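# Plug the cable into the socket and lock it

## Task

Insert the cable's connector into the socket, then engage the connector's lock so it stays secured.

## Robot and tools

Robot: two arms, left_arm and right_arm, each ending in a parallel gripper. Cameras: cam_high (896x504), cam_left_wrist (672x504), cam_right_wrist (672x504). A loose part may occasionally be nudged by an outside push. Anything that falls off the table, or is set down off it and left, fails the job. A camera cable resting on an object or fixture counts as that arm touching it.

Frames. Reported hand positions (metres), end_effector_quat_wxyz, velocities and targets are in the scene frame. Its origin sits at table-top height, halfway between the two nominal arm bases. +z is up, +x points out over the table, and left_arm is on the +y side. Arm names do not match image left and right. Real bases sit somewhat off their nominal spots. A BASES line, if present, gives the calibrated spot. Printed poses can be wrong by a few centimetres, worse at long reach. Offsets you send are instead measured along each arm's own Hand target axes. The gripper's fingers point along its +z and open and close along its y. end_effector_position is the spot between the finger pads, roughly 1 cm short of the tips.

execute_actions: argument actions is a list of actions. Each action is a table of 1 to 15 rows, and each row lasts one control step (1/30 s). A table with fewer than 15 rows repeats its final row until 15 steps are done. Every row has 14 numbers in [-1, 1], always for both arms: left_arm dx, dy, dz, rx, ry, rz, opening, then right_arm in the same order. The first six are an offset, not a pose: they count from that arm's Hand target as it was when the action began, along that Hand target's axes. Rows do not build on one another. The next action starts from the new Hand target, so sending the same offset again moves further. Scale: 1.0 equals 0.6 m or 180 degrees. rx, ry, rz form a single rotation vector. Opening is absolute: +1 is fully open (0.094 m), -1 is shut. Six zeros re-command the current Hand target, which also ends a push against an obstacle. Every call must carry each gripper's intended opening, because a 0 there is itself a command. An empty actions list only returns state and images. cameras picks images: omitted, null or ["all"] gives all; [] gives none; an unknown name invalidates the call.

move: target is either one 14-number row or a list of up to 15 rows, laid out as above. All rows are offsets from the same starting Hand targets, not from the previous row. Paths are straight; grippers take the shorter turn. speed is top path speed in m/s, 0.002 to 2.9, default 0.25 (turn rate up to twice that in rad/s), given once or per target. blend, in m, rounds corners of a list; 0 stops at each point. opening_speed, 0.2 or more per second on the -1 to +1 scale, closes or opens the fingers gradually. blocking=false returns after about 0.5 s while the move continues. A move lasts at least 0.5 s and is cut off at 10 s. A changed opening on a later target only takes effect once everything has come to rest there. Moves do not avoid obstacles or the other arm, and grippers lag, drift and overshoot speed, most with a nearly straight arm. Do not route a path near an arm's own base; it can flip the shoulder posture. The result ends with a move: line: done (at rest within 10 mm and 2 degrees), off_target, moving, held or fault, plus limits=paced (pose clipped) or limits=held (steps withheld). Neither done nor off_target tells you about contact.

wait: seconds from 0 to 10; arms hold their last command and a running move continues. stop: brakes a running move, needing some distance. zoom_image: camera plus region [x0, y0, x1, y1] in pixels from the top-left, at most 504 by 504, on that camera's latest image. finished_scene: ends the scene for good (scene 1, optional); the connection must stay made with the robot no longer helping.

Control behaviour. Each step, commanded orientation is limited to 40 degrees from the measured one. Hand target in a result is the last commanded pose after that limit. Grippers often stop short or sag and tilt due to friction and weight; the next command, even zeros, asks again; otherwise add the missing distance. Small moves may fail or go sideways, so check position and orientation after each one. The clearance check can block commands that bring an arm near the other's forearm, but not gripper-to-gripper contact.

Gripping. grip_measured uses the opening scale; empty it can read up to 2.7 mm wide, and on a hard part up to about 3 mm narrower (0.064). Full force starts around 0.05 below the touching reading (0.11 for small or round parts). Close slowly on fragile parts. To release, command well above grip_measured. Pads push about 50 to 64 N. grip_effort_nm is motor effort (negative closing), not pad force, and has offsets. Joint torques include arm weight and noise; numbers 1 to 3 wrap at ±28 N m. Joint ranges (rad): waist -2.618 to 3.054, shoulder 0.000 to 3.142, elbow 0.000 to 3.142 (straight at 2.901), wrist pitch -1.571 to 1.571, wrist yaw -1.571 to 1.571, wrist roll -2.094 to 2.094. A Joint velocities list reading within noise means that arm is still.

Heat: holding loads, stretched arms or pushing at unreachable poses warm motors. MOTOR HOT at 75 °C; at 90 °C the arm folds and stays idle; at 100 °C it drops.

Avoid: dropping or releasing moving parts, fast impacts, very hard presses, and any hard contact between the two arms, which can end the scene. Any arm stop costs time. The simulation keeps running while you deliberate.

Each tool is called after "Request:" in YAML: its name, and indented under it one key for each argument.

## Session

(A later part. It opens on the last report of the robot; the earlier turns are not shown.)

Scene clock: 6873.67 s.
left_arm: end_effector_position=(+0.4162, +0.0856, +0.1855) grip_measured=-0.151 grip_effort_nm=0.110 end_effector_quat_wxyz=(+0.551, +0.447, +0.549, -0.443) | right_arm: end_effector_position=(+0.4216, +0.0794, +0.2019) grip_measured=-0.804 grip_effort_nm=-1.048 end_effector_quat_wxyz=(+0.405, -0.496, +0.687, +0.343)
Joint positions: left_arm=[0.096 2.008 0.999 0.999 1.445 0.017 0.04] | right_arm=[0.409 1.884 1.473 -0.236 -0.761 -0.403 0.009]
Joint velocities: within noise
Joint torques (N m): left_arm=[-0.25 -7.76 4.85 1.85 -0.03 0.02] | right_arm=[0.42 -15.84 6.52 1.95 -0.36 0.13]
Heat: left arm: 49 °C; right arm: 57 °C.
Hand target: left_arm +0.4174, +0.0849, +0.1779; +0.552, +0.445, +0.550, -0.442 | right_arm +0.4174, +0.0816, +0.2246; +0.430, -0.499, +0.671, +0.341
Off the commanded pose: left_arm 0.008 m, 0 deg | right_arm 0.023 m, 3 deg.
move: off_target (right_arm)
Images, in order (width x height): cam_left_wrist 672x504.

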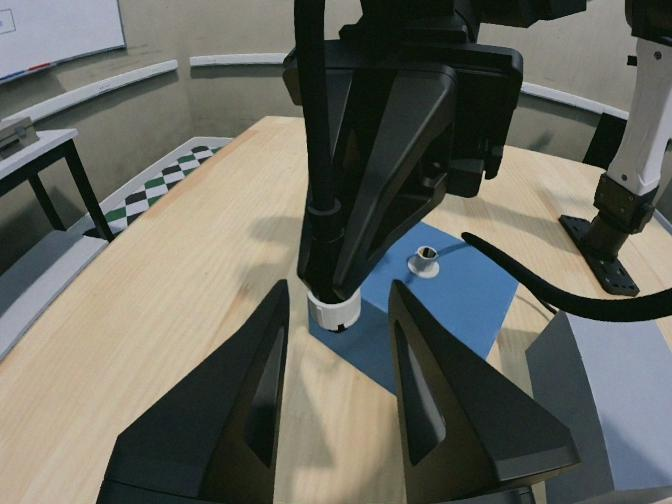

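Request:
move:
  target:
    - [0.0170,0.003,0.010,0,0,0,-0.15,0,0,0,0,0,0,-0.92]
  speed: 0.12
  cameras: ["cam_left_wrist"]

Request:
zoom_image:
  camera: "cam_left_wrist"
  region: [280, 230, 400, 350]

Scene clock: 6937.23 s.
left_arm: end_effector_position=(+0.4183, +0.0817, +0.1732) grip_measured=-0.151 grip_effort_nm=0.125 end_effector_quat_wxyz=(+0.547, +0.444, +0.552, -0.447) | right_arm: end_effector_position=(+0.4219, +0.0794, +0.2021) grip_measured=-0.804 grip_effort_nm=-1.043 end_effector_quat_wxyz=(+0.405, -0.495, +0.687, +0.343)
Joint positions: left_arm=[0.086 2.045 0.999 1.019 1.437 0.019 0.04] | right_arm=[0.409 1.884 1.473 -0.234 -0.76 -0.401 0.009]
Joint velocities: within noise
Joint torques (N m): left_arm=[-0.68 -8.1 5.07 1.89 -0.08 0.05] | right_arm=[0.47 -15.91 6.48 1.95 -0.35 0.14]
Heat: left arm: 48 °C; right arm: 60 °C.
Hand target: left_arm +0.4205, +0.0796, +0.1677; +0.552, +0.445, +0.550, -0.442 | right_arm +0.4174, +0.0817, +0.2247; +0.430, -0.499, +0.671, +0.341
Off the commanded pose: left_arm 0.006 m, 1 deg | right_arm 0.023 m, 3 deg.
move: off_target (right_arm)
Images, in order (width x height): cam_left_wrist 672x504.

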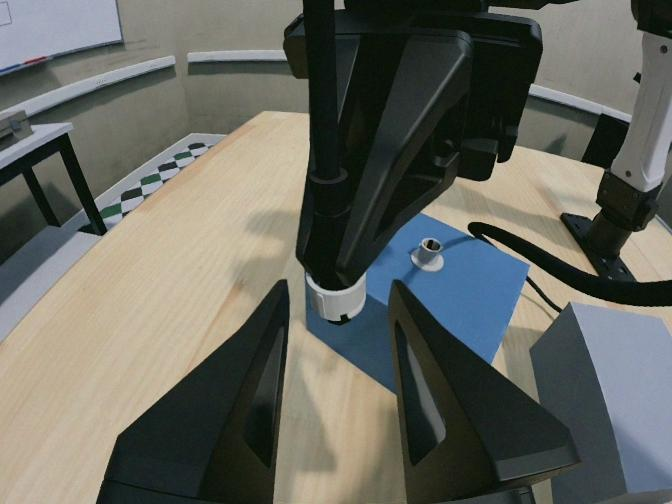

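Scaled by 4.200 from the camera's 672x504 image, which has a finer 960x720 frame.

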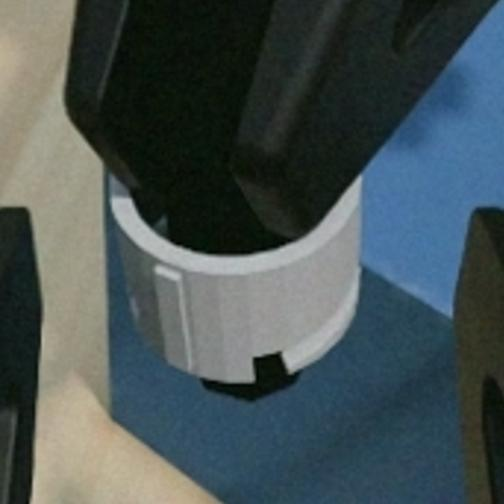

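Request:
move:
  target:
    - [0,0,0,0,0,0,-0.84,0,0,0,0,0,0,-0.92]
  speed: 0.12
  opening_speed: 0.6
  cameras: ["cam_left_wrist", "cam_high"]

Request:
zoom_image:
  camera: "cam_left_wrist"
  region: [290, 260, 370, 340]

Request:
zoom_image:
  camera: "cam_high"
  region: [440, 220, 520, 300]

Scene clock: 6953.43 s.
left_arm: end_effector_position=(+0.4190, +0.0819, +0.1737) grip_measured=-0.607 grip_effort_nm=-0.989 end_effector_quat_wxyz=(+0.549, +0.444, +0.552, -0.444) | right_arm: end_effector_position=(+0.4219, +0.0796, +0.2022) grip_measured=-0.804 grip_effort_nm=-1.048 end_effector_quat_wxyz=(+0.406, -0.496, +0.687, +0.343)
Joint positions: left_arm=[0.086 2.045 0.999 1.025 1.432 0.02 0.018] | right_arm=[0.41 1.884 1.473 -0.233 -0.759 -0.401 0.009]
Joint velocities: within noise
Joint torques (N m): left_arm=[-0.69 -7.95 5 1.9 -0.04 0] | right_arm=[0.36 -15.79 6.49 1.94 -0.32 0.14]
Heat: left arm: 49 °C; right arm: 61 °C.
Hand target: left_arm +0.4205, +0.0796, +0.1677; +0.552, +0.445, +0.550, -0.442 | right_arm +0.4174, +0.0816, +0.2247; +0.430, -0.499, +0.671, +0.341
Off the commanded pose: left_arm 0.007 m, 0 deg | right_arm 0.023 m, 3 deg.
move: off_target (right_arm)
Images, in order (width x height): cam_high 896x504, cam_left_wrist 672x504.

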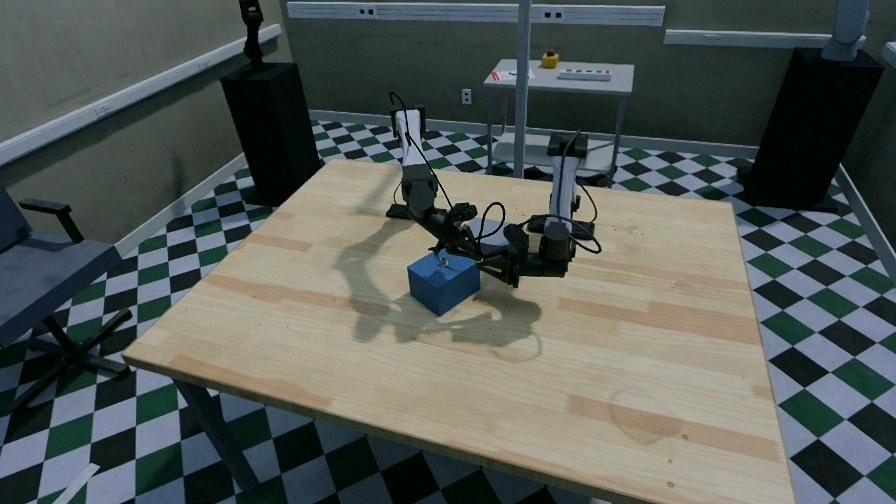

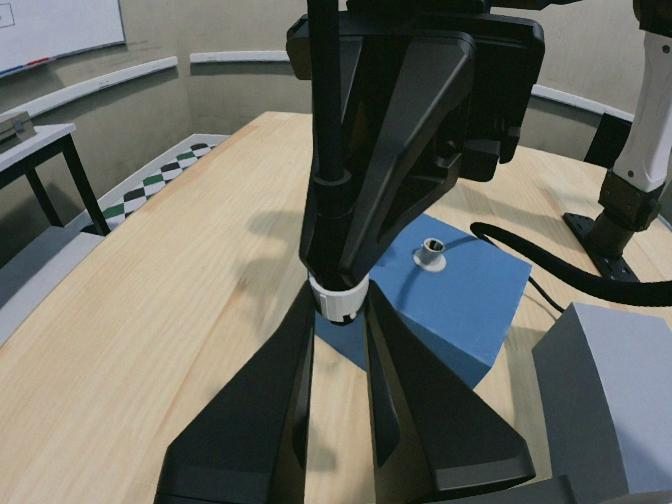

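Scaled by 6.300 from the camera's 672x504 image, which has a finer 960x720 frame.

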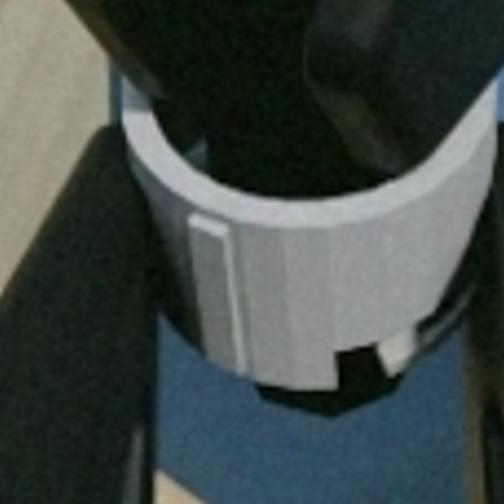

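Scaled by 6.300.

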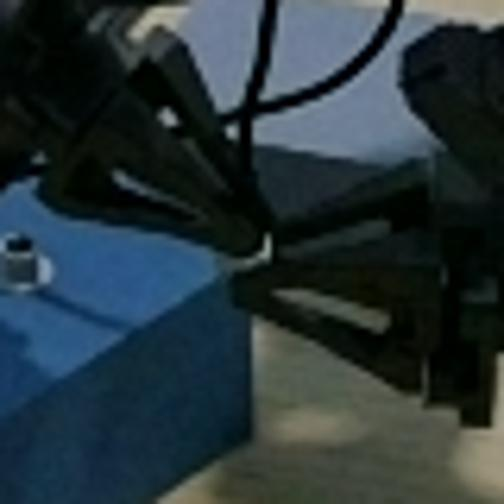

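Request:
move:
  target:
    - [0,0,0,0,0,0,-0.84,0,0,0,-0.0764,0.0024,-0.0332,-0.92]
  speed: 0.12
  cameras: ["cam_left_wrist"]

Request:
zoom_image:
  camera: "cam_left_wrist"
  region: [290, 260, 370, 340]

Scene clock: 6964.83 s.
left_arm: end_effector_position=(+0.4194, +0.0795, +0.1757) grip_measured=-0.608 grip_effort_nm=-0.994 end_effector_quat_wxyz=(+0.554, +0.448, +0.547, -0.440) | right_arm: end_effector_position=(+0.4178, +0.0789, +0.2035) grip_measured=-0.805 grip_effort_nm=-1.043 end_effector_quat_wxyz=(+0.369, -0.575, +0.624, +0.380)
Joint positions: left_arm=[0.079 2.045 0.999 1.045 1.426 0.015 0.018] | right_arm=[0.37 2.014 1.706 -0.545 -0.948 -0.693 0.009]
Joint velocities: within noise
Joint torques (N m): left_arm=[-0.08 -7.76 4.94 1.78 0.04 -0.05] | right_arm=[-0.77 -12.45 11.81 1.12 -0.93 -0.1]
Heat: left arm: 49 °C; right arm: 61 °C.
Hand target: left_arm +0.4205, +0.0796, +0.1677; +0.552, +0.445, +0.550, -0.442 | right_arm +0.4172, +0.0817, +0.2247; -0.382, +0.582, -0.600, -0.394
Off the commanded pose: left_arm 0.008 m, 1 deg | right_arm 0.021 m, 4 deg.
move: off_target (right_arm)
Images, in order (width x height): cam_left_wrist 672x504.

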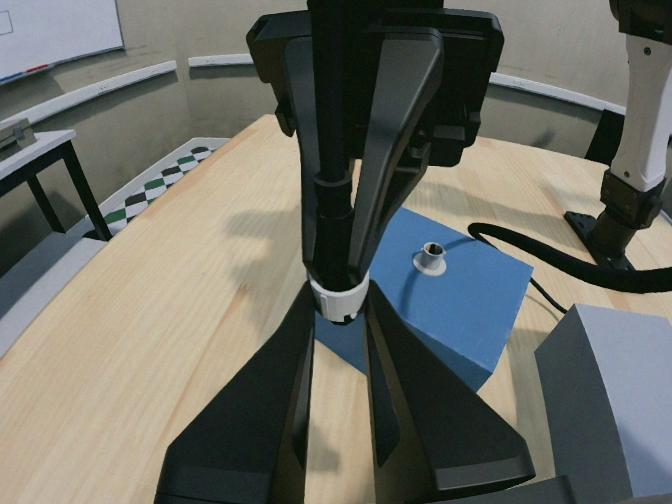

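Scaled by 6.300 from the camera's 672x504 image, which has a finer 960x720 frame.

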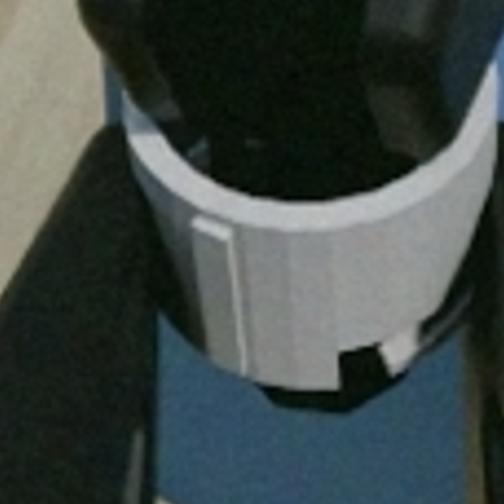

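Request:
move:
  target:
    - [0,0,0,0,0,0,-0.84,0,0,0,-0.0892,0.0027,-0.0386,-0.92]
  speed: 0.12
  cameras: ["cam_left_wrist"]

Request:
zoom_image:
  camera: "cam_left_wrist"
  region: [290, 260, 370, 340]

Scene clock: 6982.00 s.
left_arm: end_effector_position=(+0.4213, +0.0800, +0.1773) grip_measured=-0.608 grip_effort_nm=-0.994 end_effector_quat_wxyz=(+0.559, +0.447, +0.547, -0.434) | right_arm: end_effector_position=(+0.4197, +0.0808, +0.2043) grip_measured=-0.805 grip_effort_nm=-1.038 end_effector_quat_wxyz=(-0.304, +0.666, -0.525, -0.434)
Joint positions: left_arm=[0.079 2.045 0.999 1.062 1.414 0.01 0.018] | right_arm=[0.343 2.486 2.56 -1.451 -1.107 -1.298 0.009]
Joint velocities: within noise
Joint torques (N m): left_arm=[-0.09 -7.61 4.97 1.7 0.12 -0.06] | right_arm=[-0.49 -15.01 10.45 0.25 -1.05 -0.1]
Heat: left arm: 49 °C; right arm: 61 °C.
Hand target: left_arm +0.4205, +0.0796, +0.1677; +0.552, +0.445, +0.550, -0.442 | right_arm +0.4173, +0.0817, +0.2246; -0.318, +0.667, -0.504, -0.448
Off the commanded pose: left_arm 0.010 m, 1 deg | right_arm 0.020 m, 3 deg.
move: off_target (right_arm)
Images, in order (width x height): cam_left_wrist 672x504.

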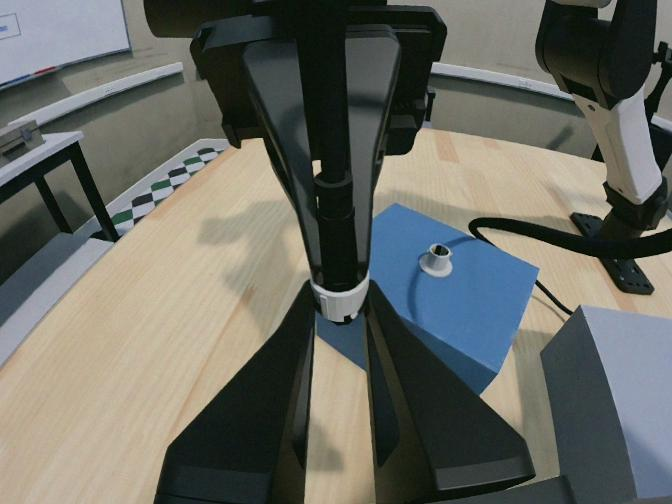

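Scaled by 6.300 from the camera's 672x504 image, which has a finer 960x720 frame.

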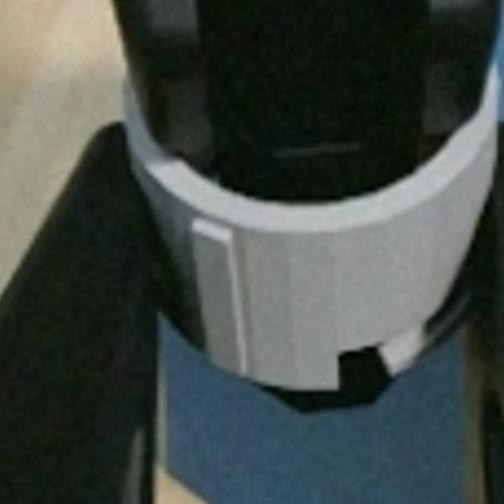

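Request:
zoom_image:
  camera: "cam_left_wrist"
  region: [325, 300, 365, 330]

Request:
wait:
  seconds: 0.1
  cameras: ["cam_right_wrist"]

Request:
zoom_image:
  camera: "cam_right_wrist"
  region: [310, 300, 380, 370]

Scaled by 12.600 from the camera's 672x504 image, which has a finer 960x720 frame.

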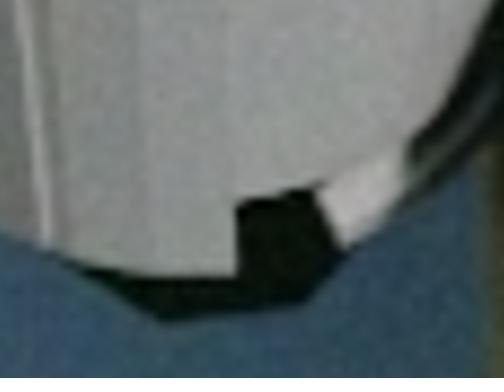

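Scene clock: 7002.73 s.
left_arm: end_effector_position=(+0.4211, +0.0799, +0.1774) grip_measured=-0.608 grip_effort_nm=-0.994 end_effector_quat_wxyz=(+0.559, +0.447, +0.547, -0.434) | right_arm: end_effector_position=(+0.4195, +0.0807, +0.2044) grip_measured=-0.805 grip_effort_nm=-1.048 end_effector_quat_wxyz=(-0.303, +0.666, -0.525, -0.434)
Joint positions: left_arm=[0.079 2.045 0.999 1.062 1.415 0.009 0.018] | right_arm=[0.343 2.486 2.56 -1.453 -1.107 -1.299 0.009]
Joint velocities: within noise
Joint torques (N m): left_arm=[-0.09 -7.62 4.94 1.72 0.11 -0.05] | right_arm=[-0.59 -14.99 10.52 0.22 -1.03 -0.09]
Heat: left arm: 49 °C; right arm: 63 °C.
Hand target: left_arm +0.4205, +0.0796, +0.1677; +0.552, +0.445, +0.550, -0.442 | right_arm +0.4173, +0.0817, +0.2246; -0.318, +0.667, -0.504, -0.448
Tool commands: left_gripper/opening=-0.84 right_gripper/opening=-0.92
Off the commanded pose: left_arm 0.010 m, 1 deg | right_arm 0.020 m, 3 deg.
wait: 0.10 s; at rest from the start
Images, in order (width x height): cam_right_wrist 672x504.

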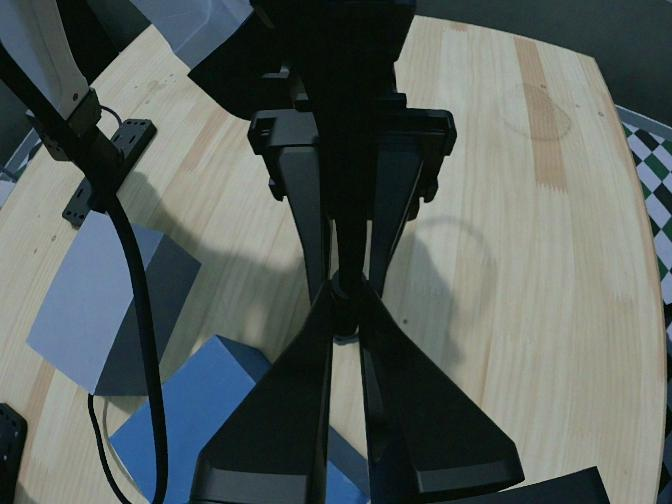

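Scaled by 7.200 from the camera's 672x504 image, which has a finer 960x720 frame.

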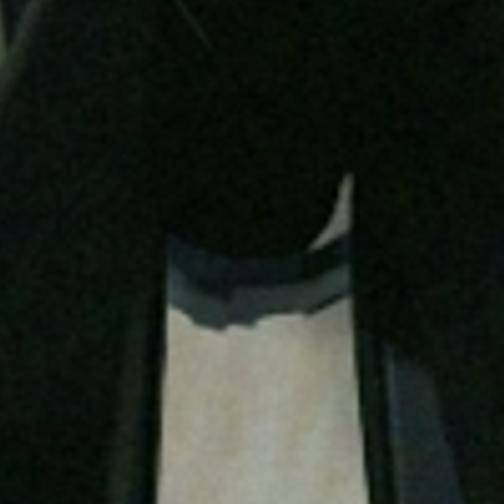

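Request:
zoom_image:
  camera: "cam_right_wrist"
  region: [328, 325, 364, 352]

Scaled by 14.000 from the camera's 672x504 image, which has a finer 960x720 frame.

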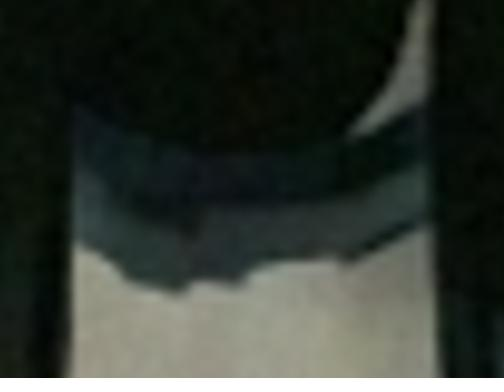

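Request:
wait:
  seconds: 0.1
  cameras: ["cam_high"]

Request:
zoom_image:
  camera: "cam_high"
  region: [360, 80, 640, 340]

Scene clock: 7139.47 s.
left_arm: end_effector_position=(+0.4211, +0.0799, +0.1774) grip_measured=-0.608 grip_effort_nm=-0.999 end_effector_quat_wxyz=(+0.559, +0.447, +0.547, -0.434) | right_arm: end_effector_position=(+0.4195, +0.0807, +0.2044) grip_measured=-0.805 grip_effort_nm=-1.043 end_effector_quat_wxyz=(-0.303, +0.666, -0.525, -0.434)
Joint positions: left_arm=[0.079 2.045 0.999 1.062 1.415 0.009 0.018] | right_arm=[0.343 2.486 2.56 -1.453 -1.107 -1.299 0.009]
Joint velocities: within noise
Joint torques (N m): left_arm=[-0.09 -7.64 4.96 1.71 0.12 -0.04] | right_arm=[-0.55 -15.04 10.45 0.23 -1.02 -0.1]
Heat: left arm: 48 °C; right arm: 67 °C.
Hand target: left_arm +0.4205, +0.0796, +0.1677; +0.552, +0.445, +0.550, -0.442 | right_arm +0.4173, +0.0817, +0.2246; -0.317, +0.666, -0.505, -0.448
Tool commands: left_gripper/opening=-0.84 right_gripper/opening=-0.92
Off the commanded pose: left_arm 0.010 m, 1 deg | right_arm 0.020 m, 3 deg.
wait: 0.10 s; at rest from the start
Images, in order (width x height): cam_high 896x504.

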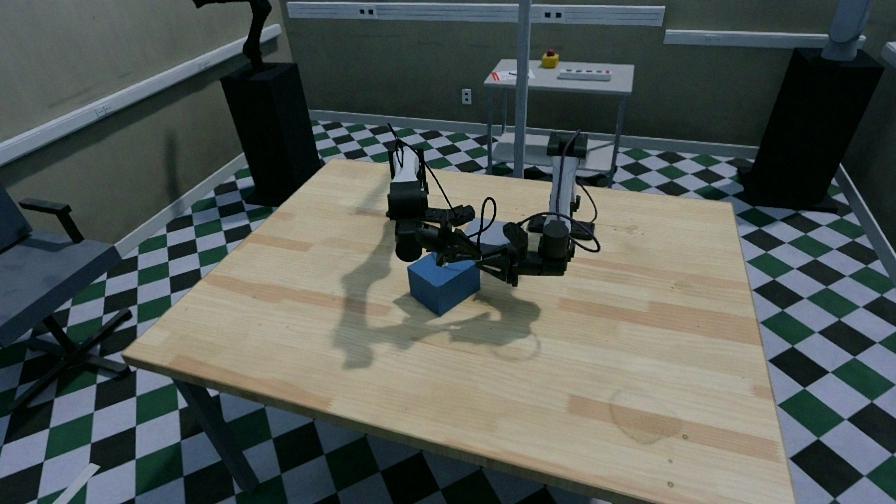

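Scaled by 1.800.

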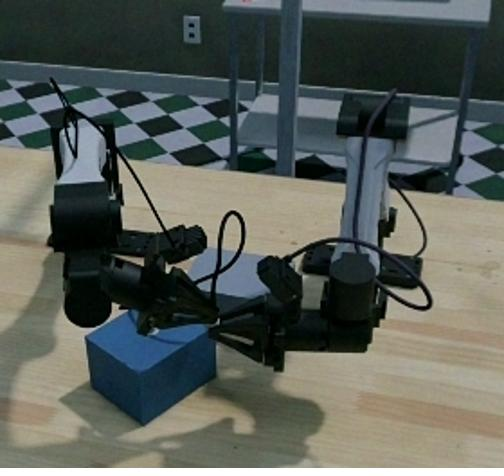

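Request:
move:
  target:
    - [0,0,0,0,0,0,-0.84,0,0,0,0,0,0,-0.35]
    - [0,0,0,0,0,0,-0.84,0,0,-0.0917,0,0,0,-0.35]
  speed: 0.12
  opening_speed: 0.8
  cameras: ["cam_left_wrist", "cam_right_wrist"]

Request:
zoom_image:
  camera: "cam_left_wrist"
  region: [270, 220, 410, 360]

Scene clock: 7206.60 s.
left_arm: end_effector_position=(+0.4211, +0.0799, +0.1743) grip_measured=-0.608 grip_effort_nm=-0.999 end_effector_quat_wxyz=(+0.556, +0.446, +0.549, -0.437) | right_arm: end_effector_position=(+0.4425, +0.0348, +0.2216) grip_measured=-0.352 grip_effort_nm=0.076 end_effector_quat_wxyz=(-0.337, +0.639, -0.537, -0.436)
Joint positions: left_arm=[0.079 2.052 0.999 1.06 1.418 0.009 0.018] | right_arm=[0.232 2.497 2.622 -1.549 -1.162 -1.371 0.03]
Joint velocities: within noise
Joint torques (N m): left_arm=[-0.08 -8.34 4.97 1.76 0.1 -0.05] | right_arm=[0.09 -20.11 4.97 0.3 -0.73 -0.1]
Heat: left arm: 48 °C; right arm: 69 °C.
Hand target: left_arm +0.4205, +0.0796, +0.1677; +0.552, +0.445, +0.550, -0.442 | right_arm +0.4326, +0.0335, +0.2464; -0.317, +0.666, -0.505, -0.448
Off the commanded pose: left_arm 0.007 m, 1 deg | right_arm 0.027 m, 5 deg.
joint sent to its limit (right arm) — joint 4 (wrist pitch), lower limit. The joint targets are off in orientation, not in position.
move: off_target (right_arm)
Images, in order (width x height): cam_left_wrist 672x504, cam_right_wrist 672x504.

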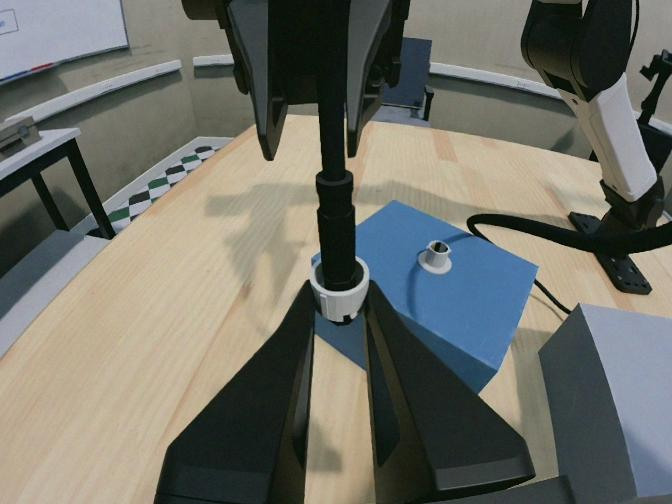

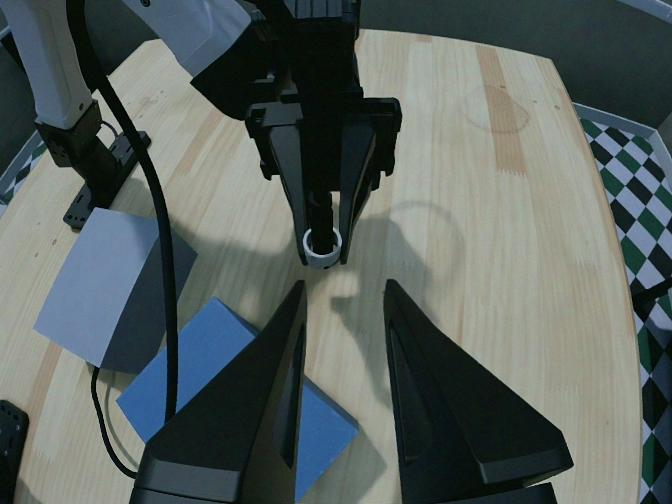

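Scaled by 3.600 from the camera's 672x504 image, which has a finer 960x720 frame.

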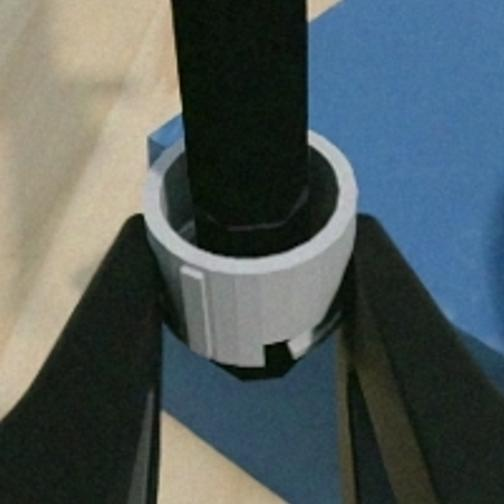

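Request:
zoom_image:
  camera: "cam_right_wrist"
  region: [296, 225, 350, 279]

Scaled by 9.333 from the camera's 672x504 image, which has a finer 960x720 frame.

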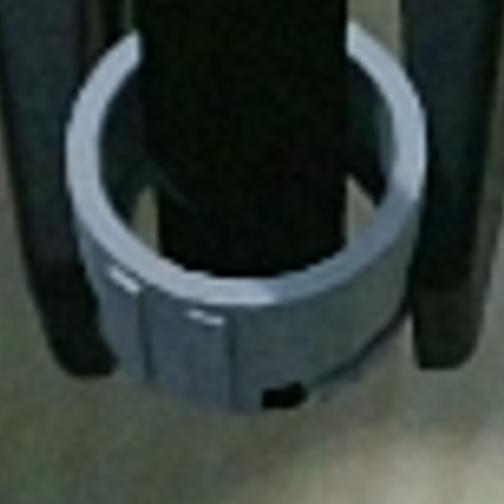

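Request:
move:
  target:
    - [0,0,0,0,0,0,-0.84,-0.0079,0.0551,0.0190,0.2422,-0.0080,0.1049,-0.35]
  speed: 0.2
  cameras: ["cam_left_wrist", "cam_right_wrist"]

Scene clock: 7253.17 s.
left_arm: end_effector_position=(+0.4211, +0.0799, +0.1742) grip_measured=-0.608 grip_effort_nm=-0.989 end_effector_quat_wxyz=(+0.556, +0.445, +0.549, -0.438) | right_arm: end_effector_position=(+0.4006, +0.0351, +0.2330) grip_measured=-0.352 grip_effort_nm=0.076 end_effector_quat_wxyz=(+0.452, -0.408, +0.741, +0.282)
Joint positions: left_arm=[0.079 2.052 0.999 1.059 1.418 0.009 0.018] | right_arm=[0.408 1.603 1.232 -0.156 -0.541 -0.237 0.03]
Joint velocities: within noise
Joint torques (N m): left_arm=[-0.13 -8.32 4.96 1.75 0.1 -0.03] | right_arm=[0.31 -12.18 6.49 2.1 -0.21 0.14]
Heat: left arm: 47 °C; right arm: 76 °C. Fold the right arm in close to its base, or ease its load, before you think long.
Hand target: left_arm +0.4205, +0.0796, +0.1677; +0.552, +0.445, +0.550, -0.442 | right_arm +0.3973, +0.0357, +0.2473; +0.472, -0.406, +0.730, +0.282
Off the commanded pose: left_arm 0.007 m, 1 deg | right_arm 0.015 m, 3 deg.
MOTOR HOT: joint 2 (shoulder) of the right arm reports 76 °C; the controller's stop level is 90 °C. To cool a motor, set the load down, stop pushing, or move to a pose that needs little force.
move: off_target (right_arm)
Images, in order (width x height): cam_left_wrist 672x504, cam_right_wrist 672x504.

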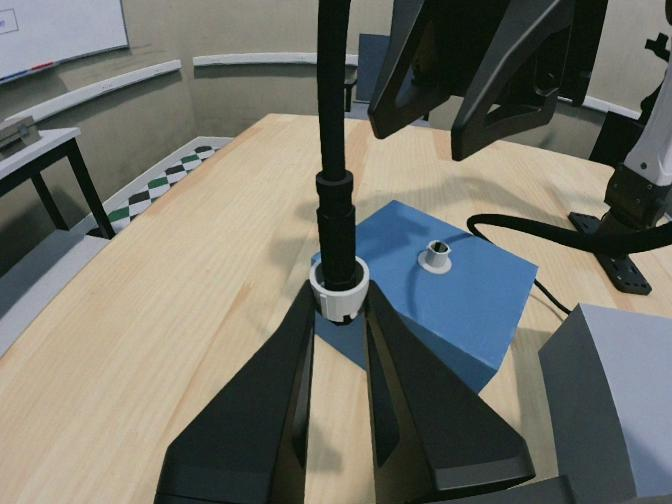

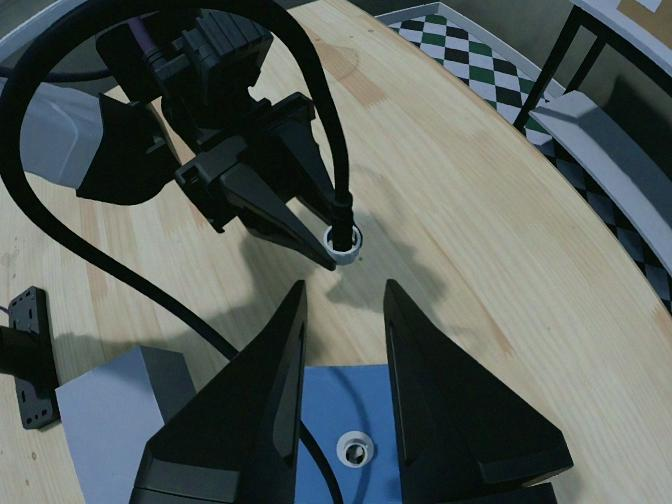

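Request:
move:
  target:
    - [0,0,0,0,0,0,-0.84,0.0332,-0.0013,-0.2036,0,0,0,-0.35]
    - [0,0,0,0,0,0,-0.84,0.1253,0.0680,-0.3817,0,0,0,-0.35]
  speed: 0.25
  blend: [0.03, 0]
  cameras: ["cam_left_wrist", "cam_right_wrist", "cam_high"]

Scene clock: 7279.50 s.
left_arm: end_effector_position=(+0.4211, +0.0799, +0.1742) grip_measured=-0.608 grip_effort_nm=-0.989 end_effector_quat_wxyz=(+0.556, +0.445, +0.549, -0.438) | right_arm: end_effector_position=(+0.2374, -0.1489, +0.2563) grip_measured=-0.352 grip_effort_nm=0.081 end_effector_quat_wxyz=(+0.457, -0.398, +0.740, +0.290)
Joint positions: left_arm=[0.079 2.052 0.999 1.058 1.418 0.009 0.018] | right_arm=[-0.285 0.948 0.961 -1.049 -1.069 -0.905 0.03]
Joint velocities: within noise
Joint torques (N m): left_arm=[-0.05 -8.32 4.96 1.75 0.1 -0.05] | right_arm=[-0.91 -1.54 10.66 1.01 -0.63 -0.09]
Heat: left arm: 47 °C; right arm: 68 °C.
Hand target: left_arm +0.4205, +0.0796, +0.1677; +0.552, +0.445, +0.550, -0.442 | right_arm +0.2402, -0.1501, +0.2701; +0.471, -0.406, +0.730, +0.282
Off the commanded pose: left_arm 0.006 m, 1 deg | right_arm 0.014 m, 2 deg.
MOTOR HOT: cleared for the motors of the right arm.
move: off_target (right_arm)

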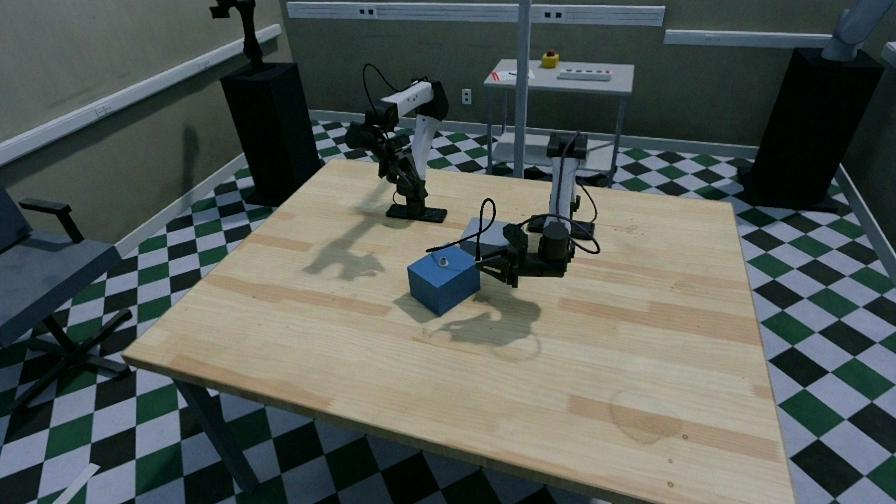

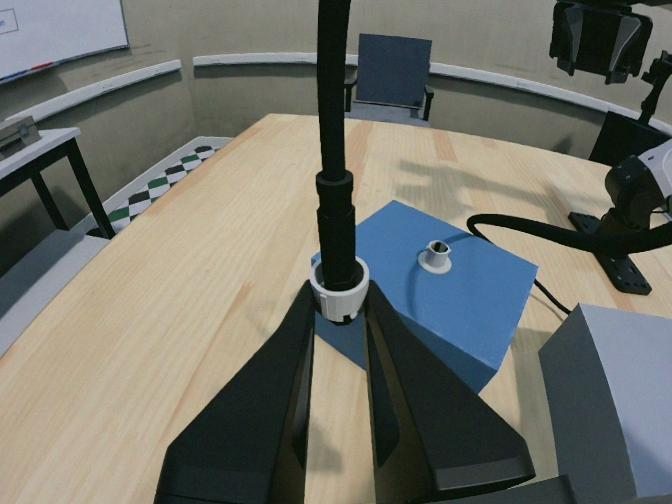

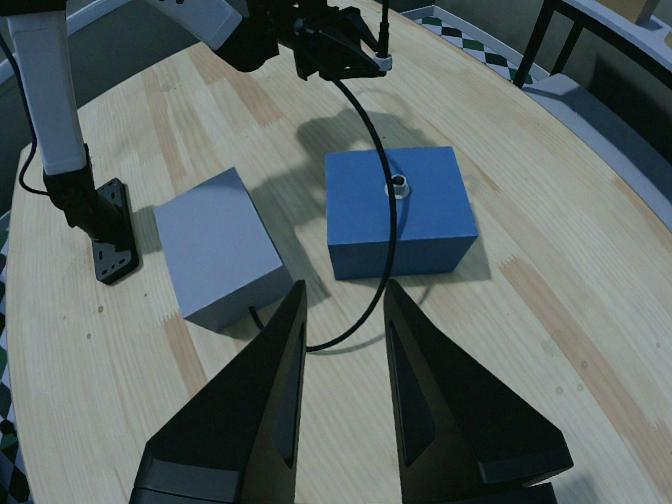

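Request:
move:
  target:
    - [-0.0004,-0.0815,-0.0178,0,0,0,-0.84,0,0,0,0,0,0,-0.35]
  speed: 0.1
  cameras: ["cam_left_wrist", "cam_right_wrist"]

Scene clock: 7312.47 s.
left_arm: end_effector_position=(+0.3732, +0.0764, +0.1535) grip_measured=-0.608 grip_effort_nm=-0.989 end_effector_quat_wxyz=(+0.536, +0.431, +0.566, -0.456) | right_arm: end_effector_position=(+0.2370, -0.1488, +0.2562) grip_measured=-0.352 grip_effort_nm=0.076 end_effector_quat_wxyz=(+0.457, -0.399, +0.740, +0.291)
Joint positions: left_arm=[0.079 1.969 0.778 1.115 1.424 0.021 0.018] | right_arm=[-0.285 0.948 0.961 -1.052 -1.07 -0.907 0.03]
Joint velocities: within noise
Joint torques (N m): left_arm=[0.84 -12.1 4.07 1.93 0.17 -0.01] | right_arm=[-0.98 -1.51 10.8 0.98 -0.7 -0.08]
Heat: left arm: 47 °C; right arm: 57 °C.
Hand target: left_arm +0.3704, +0.0795, +0.1677; +0.552, +0.445, +0.550, -0.442 | right_arm +0.2403, -0.1501, +0.2701; +0.471, -0.406, +0.730, +0.282
Off the commanded pose: left_arm 0.015 m, 3 deg | right_arm 0.014 m, 2 deg.
move: off_target (left_arm, right_arm)
Images, in order (width x height): cam_left_wrist 672x504, cam_right_wrist 672x504.

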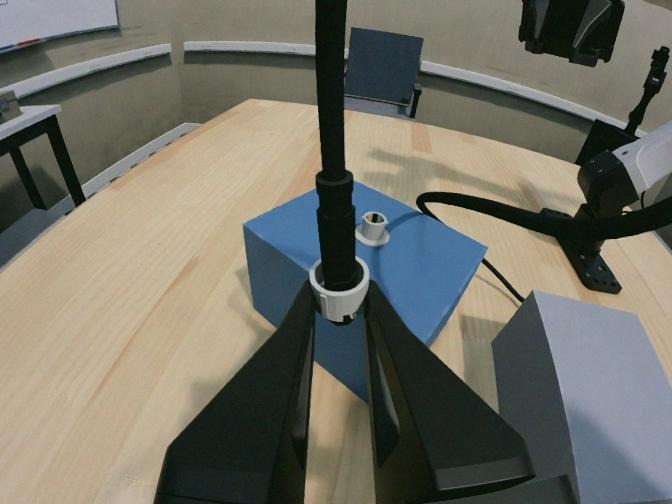

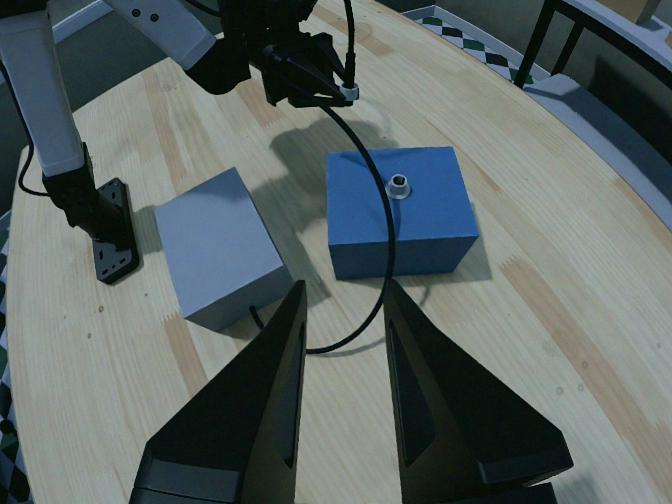

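Request:
move:
  target:
    - [-0.095,0,0,0,0,0,-0.84,0,0,0,0,0,0,-0.35]
    - [-0.033,0,0,0,0,0,-0.84,0,0,0,0,0,0,-0.35]
  speed: 0.1
  cameras: ["cam_left_wrist"]

Scene clock: 7327.30 s.
left_arm: end_effector_position=(+0.3703, +0.0772, +0.1898) grip_measured=-0.608 grip_effort_nm=-0.994 end_effector_quat_wxyz=(+0.546, +0.438, +0.557, -0.447) | right_arm: end_effector_position=(+0.2369, -0.1487, +0.2562) grip_measured=-0.352 grip_effort_nm=0.076 end_effector_quat_wxyz=(+0.457, -0.399, +0.740, +0.291)
Joint positions: left_arm=[0.082 1.849 0.794 1.02 1.424 0.015 0.018] | right_arm=[-0.285 0.948 0.961 -1.052 -1.07 -0.907 0.03]
Joint velocities: within noise
Joint torques (N m): left_arm=[0.62 -6.97 5 1.95 0.14 0.07] | right_arm=[-0.87 -1.57 10.7 0.96 -0.62 -0.09]
Heat: left arm: 49 °C; right arm: 54 °C.
Hand target: left_arm +0.3703, +0.0794, +0.1877; +0.552, +0.445, +0.550, -0.442 | right_arm +0.2403, -0.1501, +0.2701; +0.471, -0.406, +0.730, +0.282
Off the commanded pose: left_arm 0.003 m, 1 deg | right_arm 0.014 m, 2 deg.
move: off_target (right_arm)
Images, in order (width x height): cam_left_wrist 672x504.

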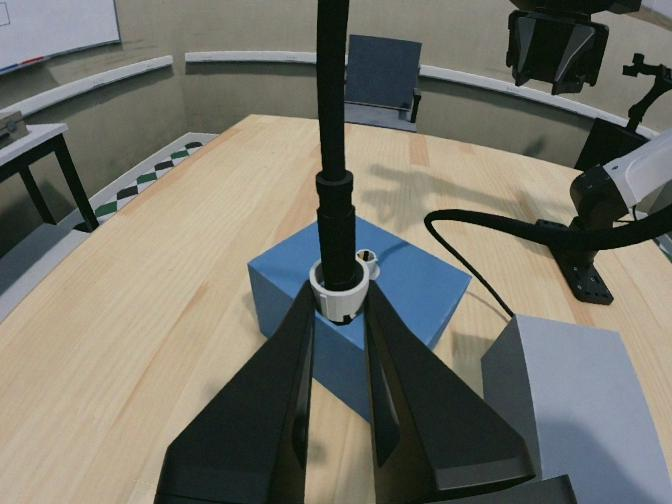

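Request:
move:
  target:
    - [0,0,0,0,0,0,-0.84,-0.1149,0.0001,0.3325,0,0,0,-0.25]
  speed: 0.2
  cameras: ["cam_left_wrist", "cam_right_wrist"]

Scene clock: 7344.73 s.
left_arm: end_effector_position=(+0.3703, +0.0772, +0.1901) grip_measured=-0.608 grip_effort_nm=-0.984 end_effector_quat_wxyz=(+0.547, +0.440, +0.555, -0.445) | right_arm: end_effector_position=(+0.3389, +0.0237, +0.2313) grip_measured=-0.252 grip_effort_nm=0.076 end_effector_quat_wxyz=(+0.445, -0.408, +0.746, +0.281)
Joint positions: left_arm=[0.082 1.849 0.794 1.023 1.424 0.019 0.018] | right_arm=[0.468 1.378 1.03 -0.183 -0.487 -0.204 0.035]
Joint velocities: within noise
Joint torques (N m): left_arm=[0.65 -6.89 4.96 1.94 0.16 0.04] | right_arm=[0.47 -6.34 12.07 2.1 -0.2 0.1]
Heat: left arm: 48 °C; right arm: 53 °C.
Hand target: left_arm +0.3703, +0.0794, +0.1876; +0.552, +0.445, +0.550, -0.442 | right_arm +0.3473, +0.0311, +0.2545; +0.472, -0.406, +0.730, +0.282
Off the commanded pose: left_arm 0.003 m, 1 deg | right_arm 0.026 m, 4 deg.
move: off_target (right_arm)
Images, in order (width x height): cam_left_wrist 672x504, cam_right_wrist 672x504.

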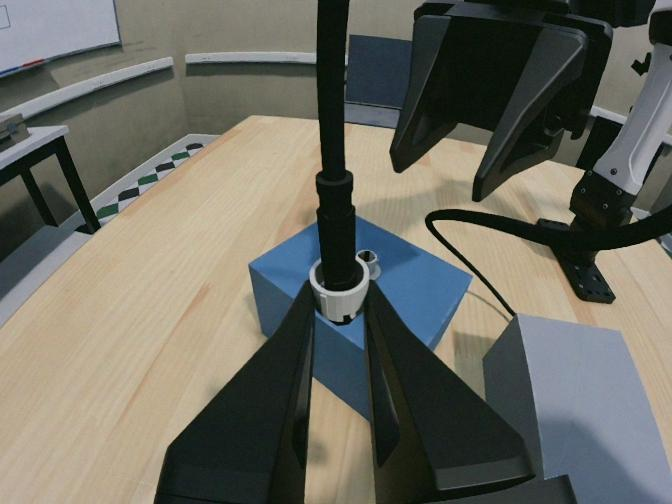

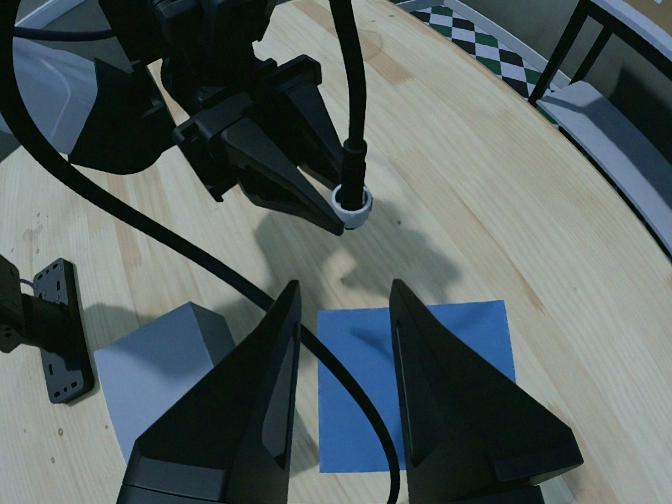

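Request:
move:
  target:
    - [0,0,0,0,0,0,-0.84,-0.0143,-0.0072,0.0816,0,0,0,-0.25]
  speed: 0.12
  cameras: ["cam_left_wrist", "cam_right_wrist"]

Request:
zoom_image:
  camera: "cam_left_wrist"
  region: [270, 180, 410, 320]

Scene clock: 7389.77 s.
left_arm: end_effector_position=(+0.3703, +0.0772, +0.1903) grip_measured=-0.608 grip_effort_nm=-0.999 end_effector_quat_wxyz=(+0.548, +0.441, +0.555, -0.445) | right_arm: end_effector_position=(+0.3669, +0.0623, +0.2194) grip_measured=-0.252 grip_effort_nm=0.081 end_effector_quat_wxyz=(+0.444, -0.409, +0.746, +0.279)
Joint positions: left_arm=[0.082 1.849 0.794 1.025 1.424 0.019 0.018] | right_arm=[0.53 1.553 1.137 -0.101 -0.432 -0.174 0.035]
Joint velocities: within noise
Joint torques (N m): left_arm=[0.66 -6.94 4.96 1.91 0.15 0.02] | right_arm=[0.35 -7.84 12.03 2.14 -0.18 0.14]
Heat: left arm: 47 °C; right arm: 54 °C.
Hand target: left_arm +0.3703, +0.0794, +0.1877; +0.552, +0.445, +0.550, -0.442 | right_arm +0.3754, +0.0707, +0.2428; +0.472, -0.406, +0.730, +0.282
Off the commanded pose: left_arm 0.004 m, 1 deg | right_arm 0.026 m, 4 deg.
move: off_target (right_arm)
Images, in order (width x height): cam_left_wrist 672x504, cam_right_wrist 672x504.

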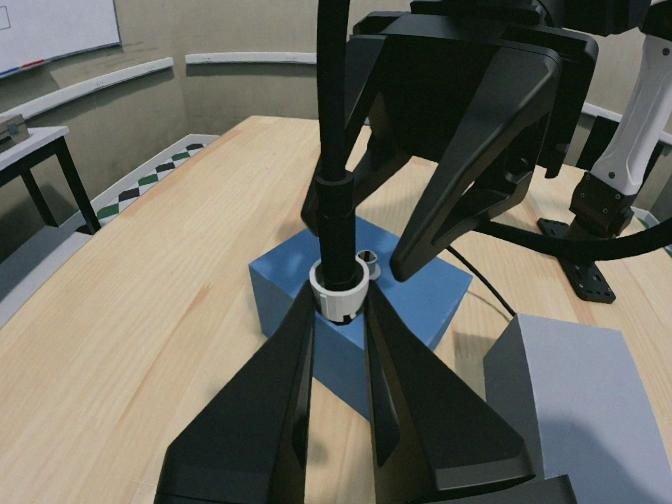

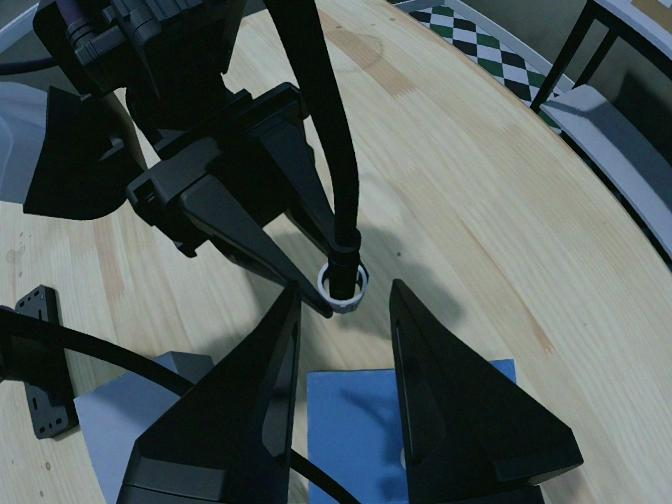

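Scaled by 3.600 from the camera's 672x504 image, which has a finer 960x720 frame.

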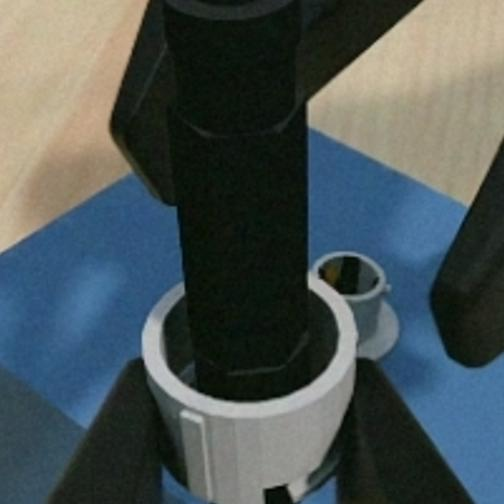

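Request:
move:
  target:
    - [0,0,0,0,0,0,-0.84,-0.0048,-0.0018,0.0237,0,0,0,-0.25]
  speed: 0.1
  cameras: ["cam_left_wrist", "cam_right_wrist"]

Request:
zoom_image:
  camera: "cam_left_wrist"
  region: [270, 180, 410, 320]

Scene clock: 7403.33 s.
left_arm: end_effector_position=(+0.3703, +0.0772, +0.1904) grip_measured=-0.608 grip_effort_nm=-0.984 end_effector_quat_wxyz=(+0.548, +0.441, +0.555, -0.444) | right_arm: end_effector_position=(+0.3755, +0.0732, +0.2168) grip_measured=-0.252 grip_effort_nm=0.076 end_effector_quat_wxyz=(+0.445, -0.409, +0.746, +0.279)
Joint positions: left_arm=[0.082 1.849 0.794 1.026 1.424 0.019 0.018] | right_arm=[0.544 1.604 1.176 -0.085 -0.418 -0.167 0.035]
Joint velocities: within noise
Joint torques (N m): left_arm=[0.65 -6.84 4.98 1.92 0.15 0] | right_arm=[0.43 -8.32 12.05 2.18 -0.2 0.11]
Heat: left arm: 46 °C; right arm: 54 °C.
Hand target: left_arm +0.3704, +0.0794, +0.1877; +0.552, +0.445, +0.550, -0.442 | right_arm +0.3834, +0.0824, +0.2397; +0.471, -0.406, +0.730, +0.282
Off the commanded pose: left_arm 0.004 m, 1 deg | right_arm 0.026 m, 4 deg.
move: off_target (right_arm)
Images, in order (width x height): cam_left_wrist 672x504, cam_right_wrist 672x504.

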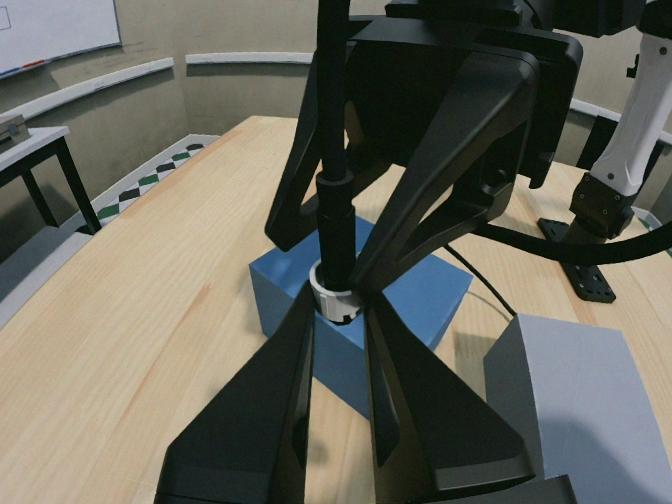

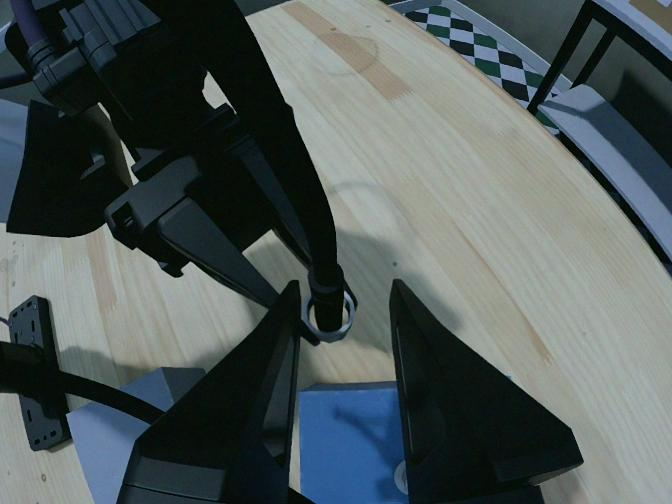

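Scaled by 3.600 from the camera's 672x504 image, which has a finer 960x720 frame.

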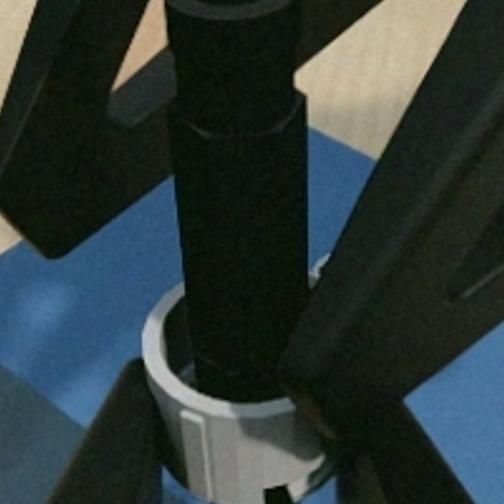

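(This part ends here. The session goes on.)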